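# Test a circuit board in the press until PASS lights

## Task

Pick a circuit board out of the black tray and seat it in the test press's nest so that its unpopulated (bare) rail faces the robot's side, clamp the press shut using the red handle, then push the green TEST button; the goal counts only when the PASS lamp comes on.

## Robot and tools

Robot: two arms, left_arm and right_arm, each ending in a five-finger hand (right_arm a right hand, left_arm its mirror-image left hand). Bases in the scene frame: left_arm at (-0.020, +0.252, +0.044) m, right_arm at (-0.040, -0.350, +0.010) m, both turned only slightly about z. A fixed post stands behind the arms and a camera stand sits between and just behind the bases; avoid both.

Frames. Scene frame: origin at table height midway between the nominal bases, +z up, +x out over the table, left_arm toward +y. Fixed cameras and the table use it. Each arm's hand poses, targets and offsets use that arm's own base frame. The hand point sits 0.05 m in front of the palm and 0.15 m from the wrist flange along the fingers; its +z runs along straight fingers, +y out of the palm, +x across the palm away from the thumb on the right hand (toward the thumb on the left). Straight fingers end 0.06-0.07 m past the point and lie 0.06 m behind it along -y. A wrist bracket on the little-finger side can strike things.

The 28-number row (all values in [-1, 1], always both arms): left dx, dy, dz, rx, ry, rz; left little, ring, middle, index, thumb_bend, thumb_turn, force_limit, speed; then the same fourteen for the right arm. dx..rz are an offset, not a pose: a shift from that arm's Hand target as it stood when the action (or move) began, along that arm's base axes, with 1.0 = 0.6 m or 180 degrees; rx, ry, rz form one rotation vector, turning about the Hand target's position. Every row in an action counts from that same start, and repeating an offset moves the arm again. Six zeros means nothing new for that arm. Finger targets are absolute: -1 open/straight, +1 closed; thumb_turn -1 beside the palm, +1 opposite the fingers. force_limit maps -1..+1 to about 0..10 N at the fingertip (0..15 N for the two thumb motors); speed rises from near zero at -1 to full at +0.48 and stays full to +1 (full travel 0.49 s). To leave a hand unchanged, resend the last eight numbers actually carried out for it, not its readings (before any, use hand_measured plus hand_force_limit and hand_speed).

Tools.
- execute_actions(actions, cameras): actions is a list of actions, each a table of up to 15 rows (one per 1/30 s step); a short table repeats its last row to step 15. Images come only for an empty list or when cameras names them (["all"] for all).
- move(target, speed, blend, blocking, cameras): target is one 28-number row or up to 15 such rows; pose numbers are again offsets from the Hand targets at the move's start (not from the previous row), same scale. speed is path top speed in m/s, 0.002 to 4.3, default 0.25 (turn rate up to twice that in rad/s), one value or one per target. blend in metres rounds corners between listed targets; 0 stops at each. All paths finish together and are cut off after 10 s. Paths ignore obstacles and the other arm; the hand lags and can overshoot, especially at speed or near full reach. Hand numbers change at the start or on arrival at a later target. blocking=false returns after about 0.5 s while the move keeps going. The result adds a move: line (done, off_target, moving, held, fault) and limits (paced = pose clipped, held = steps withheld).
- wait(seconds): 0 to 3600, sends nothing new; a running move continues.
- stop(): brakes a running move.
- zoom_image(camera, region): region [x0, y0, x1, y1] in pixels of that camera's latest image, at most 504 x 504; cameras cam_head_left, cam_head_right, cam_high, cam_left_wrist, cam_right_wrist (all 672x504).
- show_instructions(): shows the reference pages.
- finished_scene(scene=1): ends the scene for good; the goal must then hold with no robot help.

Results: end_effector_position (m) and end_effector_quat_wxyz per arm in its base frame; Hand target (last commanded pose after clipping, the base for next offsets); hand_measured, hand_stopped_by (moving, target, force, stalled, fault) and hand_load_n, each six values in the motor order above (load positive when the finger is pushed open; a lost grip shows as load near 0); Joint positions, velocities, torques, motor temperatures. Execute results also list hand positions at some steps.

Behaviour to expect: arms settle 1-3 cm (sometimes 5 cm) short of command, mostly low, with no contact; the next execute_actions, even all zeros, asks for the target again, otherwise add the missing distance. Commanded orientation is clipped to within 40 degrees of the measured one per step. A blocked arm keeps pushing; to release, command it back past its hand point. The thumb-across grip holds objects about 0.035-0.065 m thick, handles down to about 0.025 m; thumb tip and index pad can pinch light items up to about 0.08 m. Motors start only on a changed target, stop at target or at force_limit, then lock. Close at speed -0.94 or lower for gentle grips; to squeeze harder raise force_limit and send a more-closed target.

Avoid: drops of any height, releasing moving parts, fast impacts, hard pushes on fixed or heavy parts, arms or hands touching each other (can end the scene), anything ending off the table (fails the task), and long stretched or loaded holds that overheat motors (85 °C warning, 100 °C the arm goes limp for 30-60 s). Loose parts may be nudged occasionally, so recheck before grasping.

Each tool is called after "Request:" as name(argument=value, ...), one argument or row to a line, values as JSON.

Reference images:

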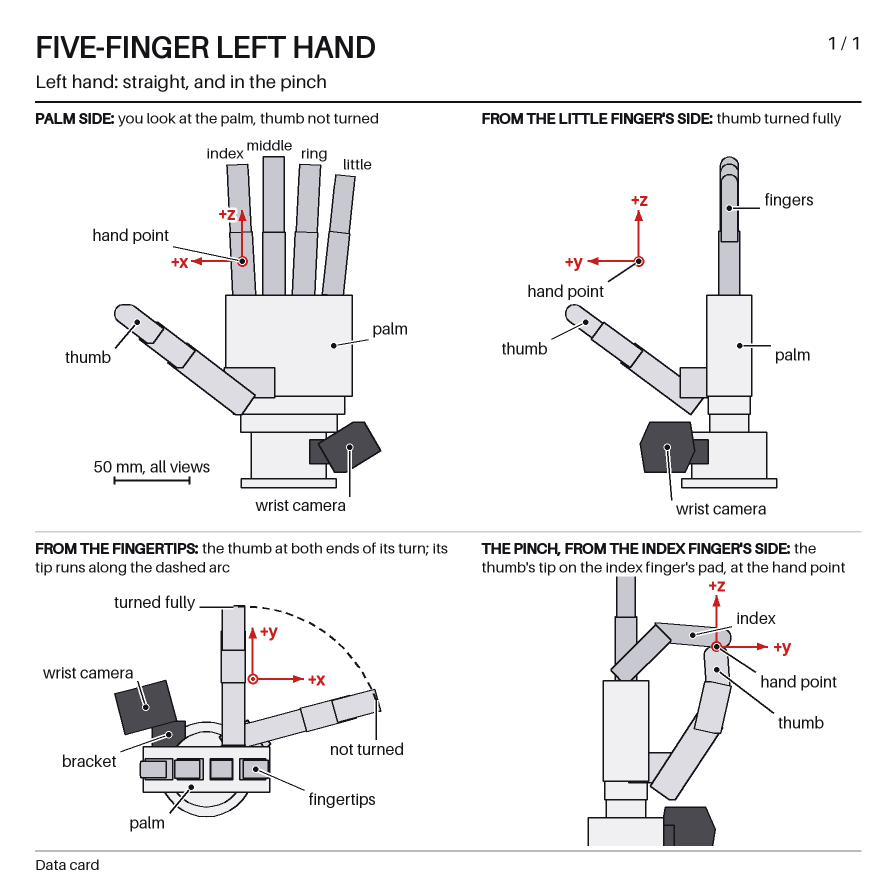

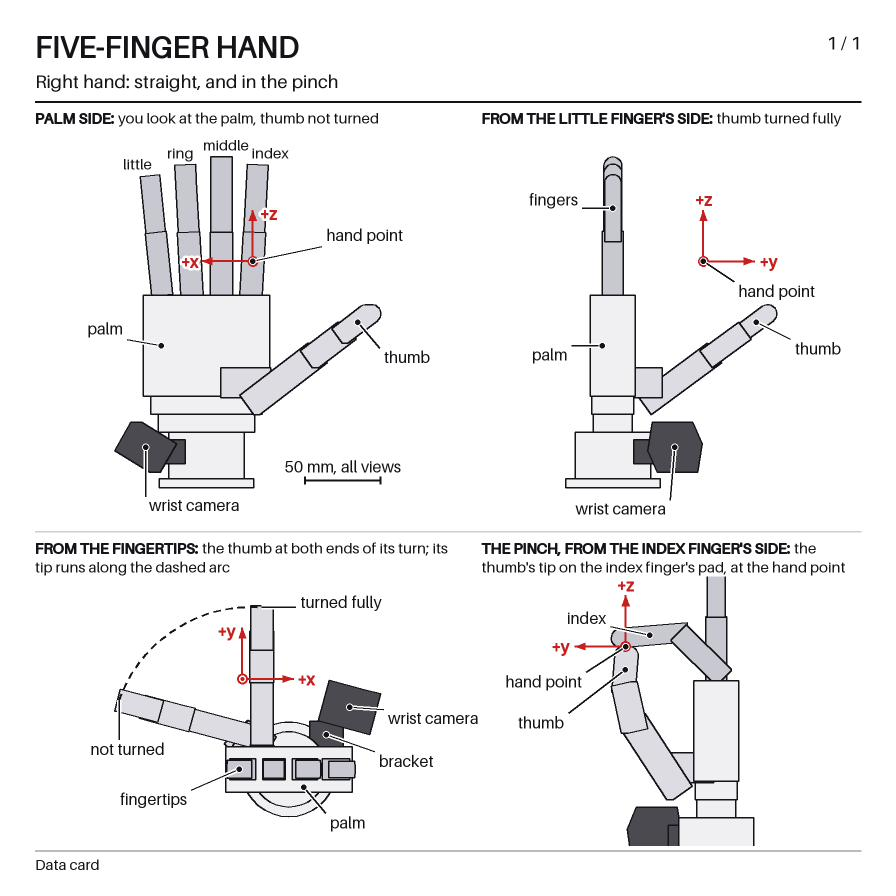

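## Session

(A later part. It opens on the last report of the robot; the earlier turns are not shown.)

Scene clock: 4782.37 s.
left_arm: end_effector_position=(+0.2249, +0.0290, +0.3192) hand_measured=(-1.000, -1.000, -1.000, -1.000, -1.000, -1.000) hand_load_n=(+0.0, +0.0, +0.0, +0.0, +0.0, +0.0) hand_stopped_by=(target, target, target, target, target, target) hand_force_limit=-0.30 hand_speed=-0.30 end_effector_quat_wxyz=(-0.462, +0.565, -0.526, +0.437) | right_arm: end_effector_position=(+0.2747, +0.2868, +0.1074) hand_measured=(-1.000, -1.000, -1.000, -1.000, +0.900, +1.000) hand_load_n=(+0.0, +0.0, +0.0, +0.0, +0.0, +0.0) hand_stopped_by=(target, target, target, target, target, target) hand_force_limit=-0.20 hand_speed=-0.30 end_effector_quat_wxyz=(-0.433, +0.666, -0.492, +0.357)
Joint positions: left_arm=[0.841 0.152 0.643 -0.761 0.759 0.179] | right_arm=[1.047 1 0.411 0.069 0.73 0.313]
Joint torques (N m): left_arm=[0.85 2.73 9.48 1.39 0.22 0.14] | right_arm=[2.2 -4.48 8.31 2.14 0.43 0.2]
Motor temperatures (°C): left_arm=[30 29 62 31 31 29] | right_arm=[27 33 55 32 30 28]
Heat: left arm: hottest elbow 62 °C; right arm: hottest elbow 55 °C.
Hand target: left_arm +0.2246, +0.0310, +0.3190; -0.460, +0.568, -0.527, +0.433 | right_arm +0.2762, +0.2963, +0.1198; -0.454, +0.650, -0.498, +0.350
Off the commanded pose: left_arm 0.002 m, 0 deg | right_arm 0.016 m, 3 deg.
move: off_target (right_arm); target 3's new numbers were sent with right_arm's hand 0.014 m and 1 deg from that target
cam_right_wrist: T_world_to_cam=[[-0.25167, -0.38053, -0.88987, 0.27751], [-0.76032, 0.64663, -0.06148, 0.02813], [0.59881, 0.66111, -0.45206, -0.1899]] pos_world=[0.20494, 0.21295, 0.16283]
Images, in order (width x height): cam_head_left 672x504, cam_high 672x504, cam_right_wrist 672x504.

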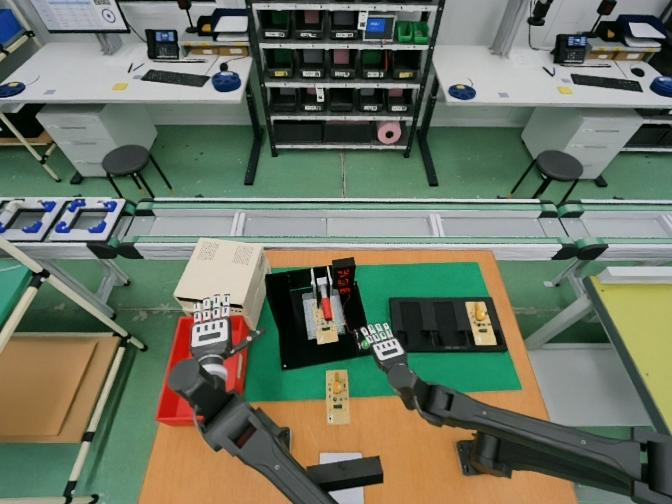

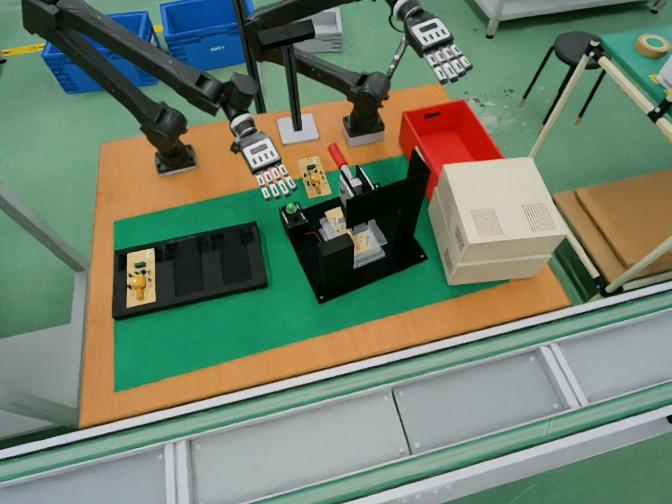

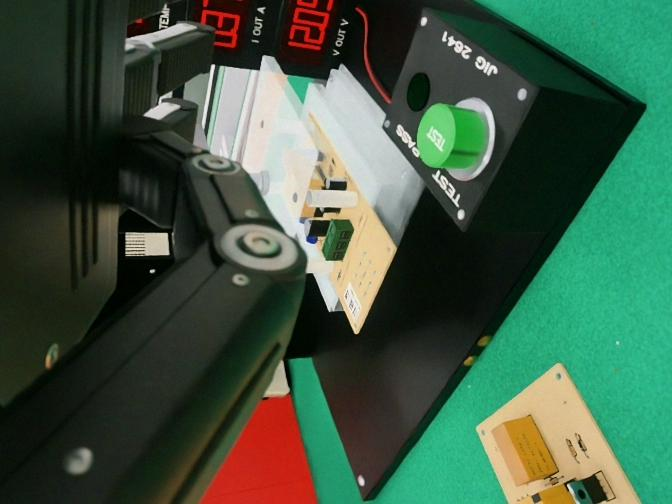

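Request:
move(
  target=[
    [0,0,0,0,0,0,-1,-1,-1,-1,-1,-1,-0.3,-0.3,0,0,-0.11,0,0,0,-1,-1,-1,-1,0.9,1,-0.2,-0.3],
  ],
  speed=0.08,
  cameras=["cam_high","cam_right_wrist","cam_head_left"],
)

Request:
zoom_image(
  camera="cam_high",
  region=[240, 140, 350, 250],
)

Request:
zoom_image(
  camera="cam_head_left",
  region=[320, 290, 430, 400],
)

Scene clock: 4788.17 s.
left_arm: end_effector_position=(+0.2249, +0.0290, +0.3192) hand_measured=(-1.000, -1.000, -1.000, -1.000, -1.000, -1.000) hand_load_n=(-0.5, +0.0, +0.0, +0.0, +0.0, -0.5) hand_stopped_by=(target, target, target, target, target, target) hand_force_limit=-0.30 hand_speed=-0.30 end_effector_quat_wxyz=(-0.462, +0.565, -0.526, +0.437) | right_arm: end_effector_position=(+0.2757, +0.2887, +0.0465) hand_measured=(-1.000, -1.000, -1.000, -1.000, +0.900, +1.000) hand_load_n=(+0.0, +0.0, +0.0, +0.0, +0.5, +0.0) hand_stopped_by=(target, target, target, target, target, target) hand_force_limit=-0.20 hand_speed=-0.30 end_effector_quat_wxyz=(-0.438, +0.662, -0.493, +0.356)
Joint positions: left_arm=[0.841 0.152 0.643 -0.761 0.759 0.179] | right_arm=[1.047 1.217 0.319 0.388 0.73 0.315]
Joint torques (N m): left_arm=[0.85 2.67 9.47 1.39 0.22 0.14] | right_arm=[2.26 -4.72 6.32 2.24 0.44 0.19]
Motor temperatures (°C): left_arm=[30 29 62 31 31 29] | right_arm=[27 33 55 32 31 28]
Heat: left arm: hottest elbow 62 °C; right arm: hottest elbow 55 °C.
Hand target: left_arm +0.2246, +0.0310, +0.3190; -0.460, +0.568, -0.527, +0.433 | right_arm +0.2762, +0.2963, +0.0538; -0.454, +0.650, -0.498, +0.350
Off the commanded pose: left_arm 0.002 m, 0 deg | right_arm 0.011 m, 2 deg.
move: off_target (right_arm)
cam_right_wrist: T_world_to_cam=[[-0.24751, -0.37003, -0.89544, 0.22046], [-0.75952, 0.64792, -0.0578, 0.02313], [0.60156, 0.6658, -0.44141, -0.22192]] pos_world=[0.20564, 0.21434, 0.10079]
Images, in order (width x height): cam_head_left 672x504, cam_high 672x504, cam_right_wrist 672x504.

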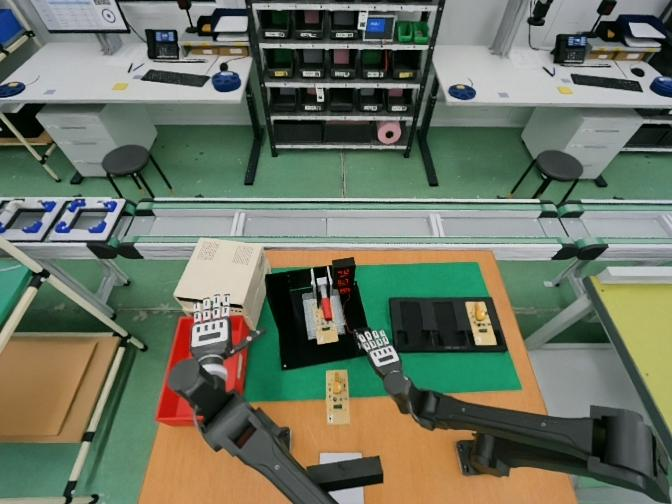

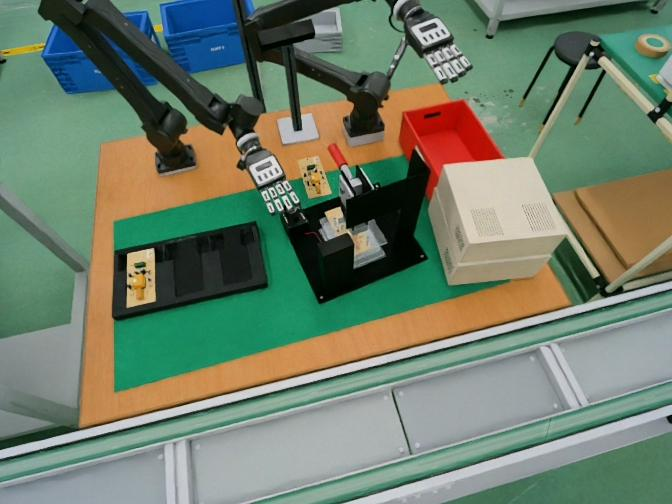

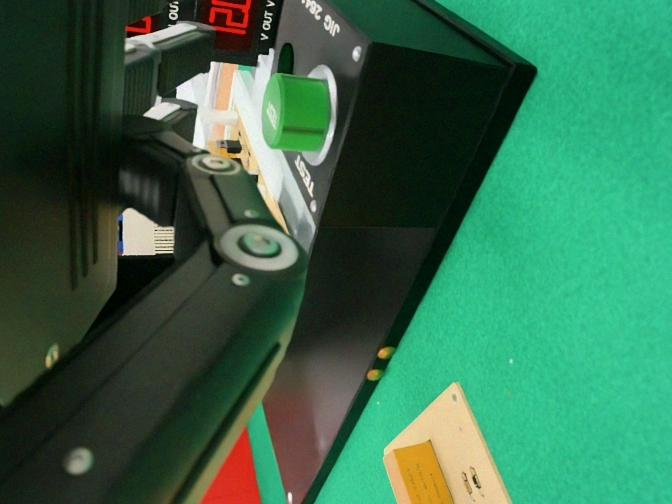

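Scaled by 4.582.

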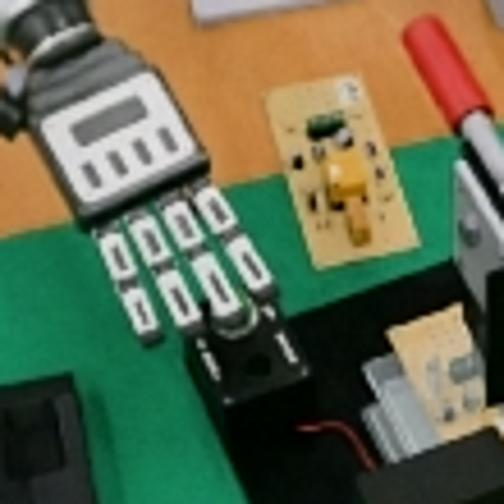

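Scaled by 4.582.

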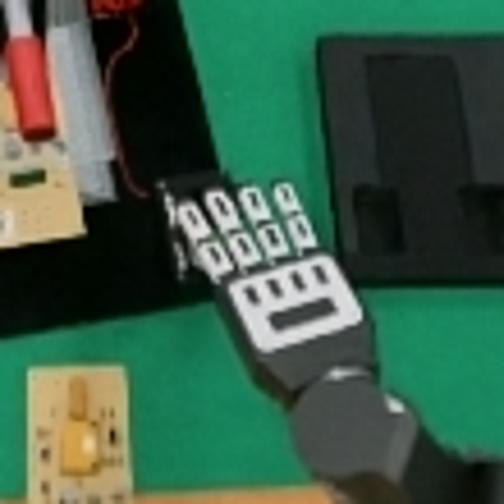

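Request:
move(
  target=[
    [0,0,0,0,0,0,-1,-1,-1,-1,-1,-1,-0.3,-0.3,0,0,-0.07,0,0,0,-1,-1,-1,-1,0.9,1,-0.2,-0.3],
  ],
  speed=0.03,
  cameras=["cam_high","cam_right_wrist"],
)

Request:
zoom_image(
  camera="cam_high",
  region=[260, 180, 350, 250],
)

Scene clock: 4794.47 s.
left_arm: end_effector_position=(+0.2249, +0.0290, +0.3192) hand_measured=(-1.000, -1.000, -1.000, -1.000, -1.000, -1.000) hand_load_n=(+0.0, +0.0, +0.0, +0.0, +0.0, +0.0) hand_stopped_by=(target, target, target, target, target, target) hand_force_limit=-0.30 hand_speed=-0.30 end_effector_quat_wxyz=(-0.462, +0.565, -0.526, +0.437) | right_arm: end_effector_position=(+0.2813, +0.2963, +0.0175) hand_measured=(-1.000, -1.000, -1.000, -1.000, +0.900, +1.000) hand_load_n=(+0.0, +0.0, +0.5, +0.0, +0.0, +0.0) hand_stopped_by=(target, target, target, target, target, target) hand_force_limit=-0.20 hand_speed=-0.30 end_effector_quat_wxyz=(-0.453, +0.649, -0.496, +0.356)
Joint positions: left_arm=[0.841 0.152 0.643 -0.761 0.759 0.179] | right_arm=[1.047 1.402 0.294 0.638 0.736 0.316]
Joint torques (N m): left_arm=[0.85 2.67 9.48 1.37 0.22 0.13] | right_arm=[2.32 -4.48 4.03 1.7 0.21 0.18]
Motor temperatures (°C): left_arm=[30 29 62 31 31 29] | right_arm=[27 33 54 32 31 28]
Heat: left arm: hottest elbow 62 °C; right arm: hottest elbow 54 °C.
Hand target: left_arm +0.2246, +0.0310, +0.3190; -0.460, +0.568, -0.527, +0.433 | right_arm +0.2762, +0.2964, +0.0118; -0.454, +0.650, -0.498, +0.350
Off the commanded pose: left_arm 0.002 m, 0 deg | right_arm 0.008 m, 1 deg.
move: done
cam_right_wrist: T_world_to_cam=[[-0.22957, -0.3389, -0.91238, 0.18462], [-0.75466, 0.65397, -0.05303, 0.01763], [0.61464, 0.67636, -0.40589, -0.25056]] pos_world=[0.2097, 0.22051, 0.06768]

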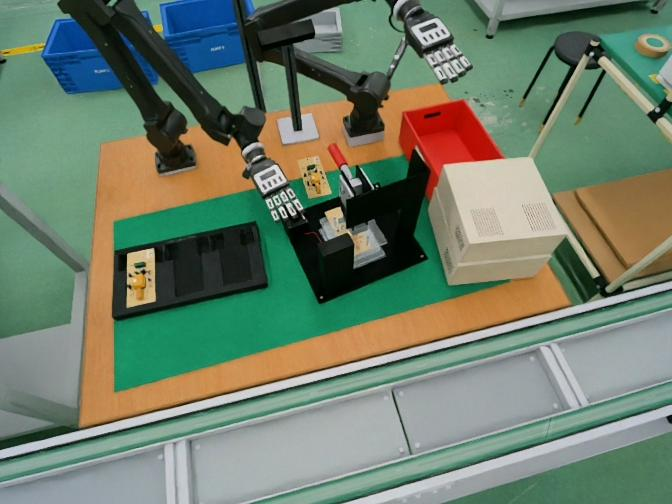

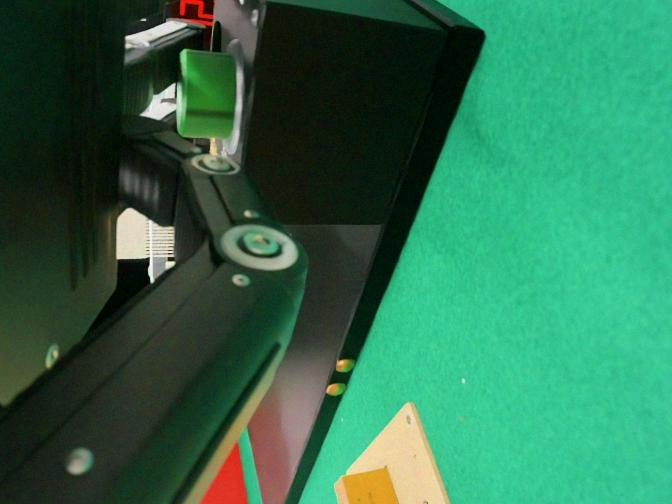

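Scaled by 5.600.

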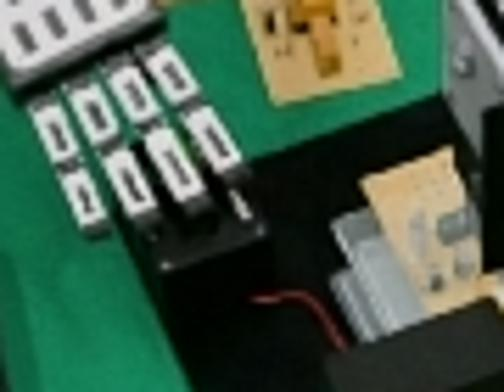

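Request:
move(
  target=[
    [0,0,0,0,0,0,-1,-1,-1,-1,-1,-1,-0.3,-0.3,0,0,-0.055,0,0,0,-1,-1,-1,-1,0.9,1,-0.2,-0.3],
  ],
  speed=0.03,
  cameras=["cam_high","cam_right_wrist"],
)

Request:
zoom_image(
  camera="cam_high",
  region=[260, 180, 350, 250],
)

Scene clock: 4801.27 s.
left_arm: end_effector_position=(+0.2249, +0.0290, +0.3192) hand_measured=(-1.000, -1.000, -1.000, -1.000, -1.000, -1.000) hand_load_n=(+0.0, +0.0, +0.0, +0.0, +0.0, +0.0) hand_stopped_by=(target, target, target, target, target, target) hand_force_limit=-0.30 hand_speed=-0.30 end_effector_quat_wxyz=(-0.462, +0.565, -0.526, +0.437) | right_arm: end_effector_position=(+0.2891, +0.3045, +0.0074) hand_measured=(-1.000, -1.000, -1.000, -1.000, +0.900, +1.000) hand_load_n=(+0.0, +0.5, +0.0, +0.0, +0.0, +0.0) hand_stopped_by=(target, target, target, target, target, target) hand_force_limit=-0.20 hand_speed=-0.30 end_effector_quat_wxyz=(-0.481, +0.624, -0.502, +0.357)
Joint positions: left_arm=[0.841 0.152 0.643 -0.761 0.759 0.179] | right_arm=[1.047 1.543 0.287 0.859 0.752 0.317]
Joint torques (N m): left_arm=[0.79 2.67 9.47 1.37 0.22 0.14] | right_arm=[2.26 -2.78 2.45 0.31 -0.32 0.2]
Motor temperatures (°C): left_arm=[30 29 62 31 31 29] | right_arm=[27 33 52 32 31 28]
Heat: left arm: hottest elbow 62 °C; right arm: hottest elbow 52 °C.
Hand target: left_arm +0.2246, +0.0310, +0.3190; -0.460, +0.568, -0.527, +0.433 | right_arm +0.2762, +0.2964, -0.0212; -0.454, +0.650, -0.498, +0.350
Off the commanded pose: left_arm 0.002 m, 0 deg | right_arm 0.032 m, 4 deg.
move: off_target (right_arm)
cam_right_wrist: T_world_to_cam=[[-0.19541, -0.27905, -0.94019, 0.15212], [-0.74323, 0.6676, -0.04367, 0.01001], [0.63986, 0.69024, -0.33785, -0.27702]] pos_world=[0.21442, 0.22698, 0.04986]

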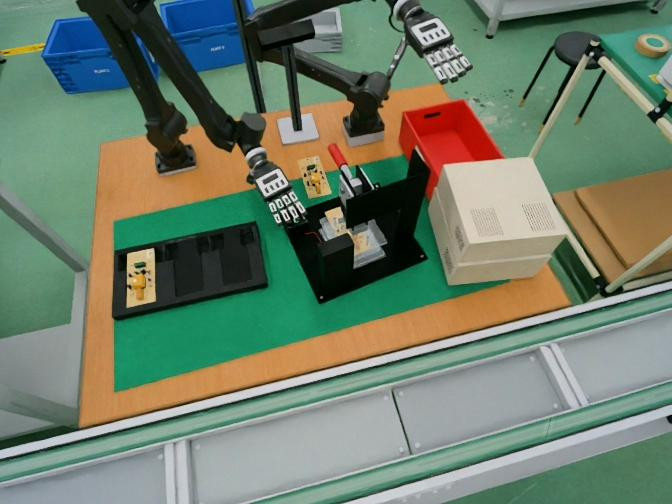

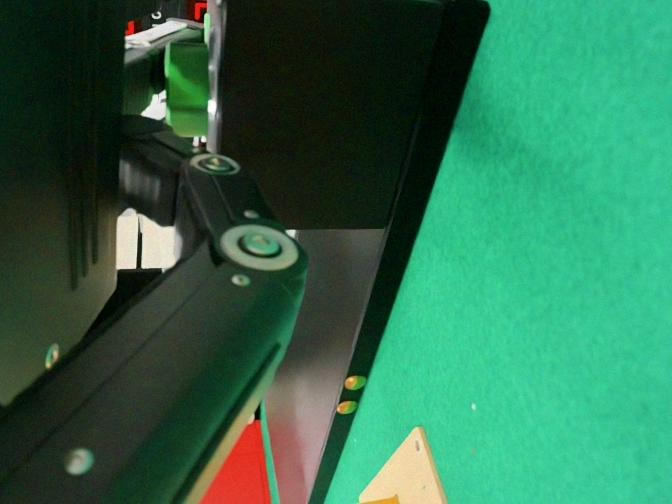

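Scaled by 5.600.

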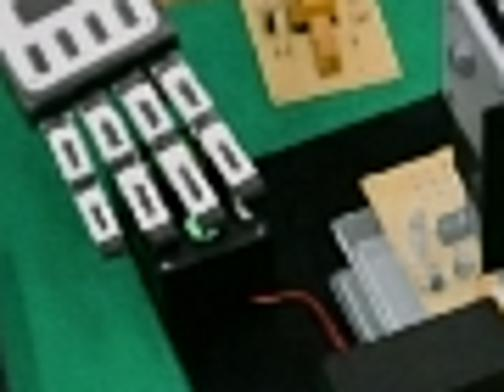

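Request:
move(
  target=[
    [0,0,0,0,0,0,-1,-1,-1,-1,-1,-1,-0.3,-0.3,-0.02,0,0.15,0,0,0,-1,-1,-1,-1,0.9,1,-0.2,-0.3],
    [0,0,0,0,0,0,-1,-1,-1,-1,-1,-1,-0.3,-0.3,-0.04,-0.16,0.368,0,0,0,-1,-1,-1,-1,0.9,1,-0.2,-0.3],
  ],
  speed=0.12,
  blend=[0.02,0],
  cameras=["cam_high","cam_right_wrist","cam_head_left"],
)

Request:
zoom_image(
  camera="cam_high",
  region=[260, 180, 350, 250],
)

Scene clock: 4809.17 s.
left_arm: end_effector_position=(+0.2249, +0.0290, +0.3192) hand_measured=(-1.000, -1.000, -1.000, -1.000, -1.000, -1.000) hand_load_n=(+0.0, +0.0, +0.0, +0.0, +0.0, +0.0) hand_stopped_by=(target, target, target, target, target, target) hand_force_limit=-0.30 hand_speed=-0.30 end_effector_quat_wxyz=(-0.462, +0.565, -0.526, +0.437) | right_arm: end_effector_position=(+0.2462, +0.1943, +0.1673) hand_measured=(-1.000, -1.000, -1.000, -1.000, +0.900, +1.000) hand_load_n=(+0.0, +0.0, +0.0, +0.0, +0.0, -0.5) hand_stopped_by=(target, target, target, target, target, target) hand_force_limit=-0.20 hand_speed=-0.30 end_effector_quat_wxyz=(-0.440, +0.657, -0.505, +0.347)
Joint positions: left_arm=[0.841 0.152 0.643 -0.761 0.759 0.179] | right_arm=[0.901 0.471 0.383 -0.381 0.6 0.266]
Joint torques (N m): left_arm=[0.85 2.67 9.5 1.39 0.22 0.13] | right_arm=[2.08 -0.21 13.68 0.73 0.02 -0.23]
Motor temperatures (°C): left_arm=[30 29 62 31 31 29] | right_arm=[27 33 51 32 31 28]
Heat: left arm: hottest elbow 62 °C; right arm: hottest elbow 51 °C.
Hand target: left_arm +0.2246, +0.0310, +0.3190; -0.460, +0.568, -0.527, +0.433 | right_arm +0.2522, +0.2004, +0.1997; -0.455, +0.650, -0.498, +0.350
Off the commanded pose: left_arm 0.002 m, 0 deg | right_arm 0.033 m, 2 deg.
move: off_target (right_arm)
cam_right_wrist: T_world_to_cam=[[-0.26693, -0.34512, -0.8998, 0.28701], [-0.75206, 0.65843, -0.02945, 0.0604], [0.60262, 0.66885, -0.4353, -0.08993]] pos_world=[0.17623, 0.11943, 0.22088]
Images, in order (width x height): cam_head_left 672x504, cam_high 672x504, cam_right_wrist 672x504.

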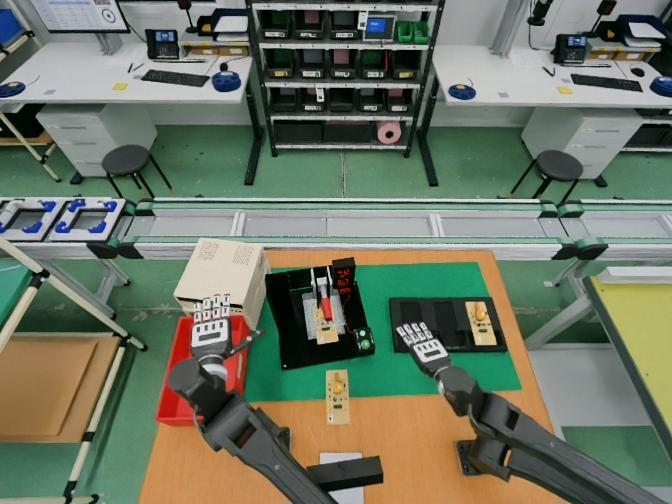

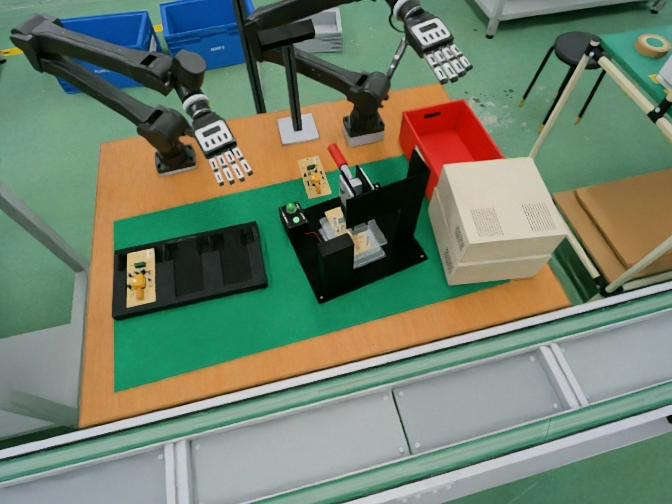

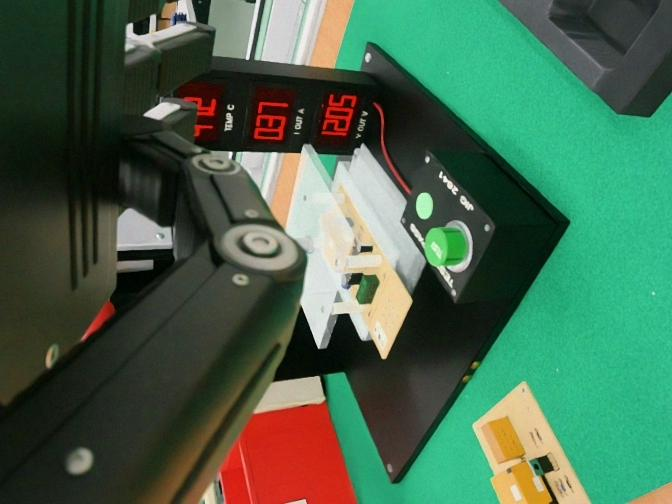

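Scaled by 5.600.

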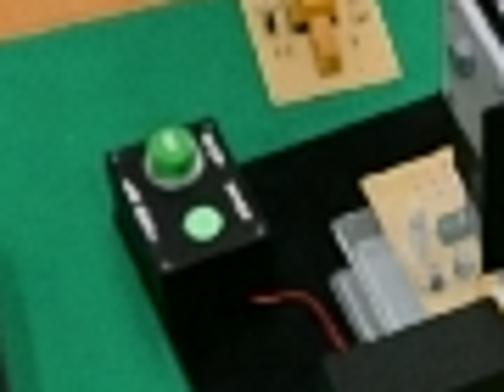

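Request:
finished_scene(
)

The scene is finished: the task was done.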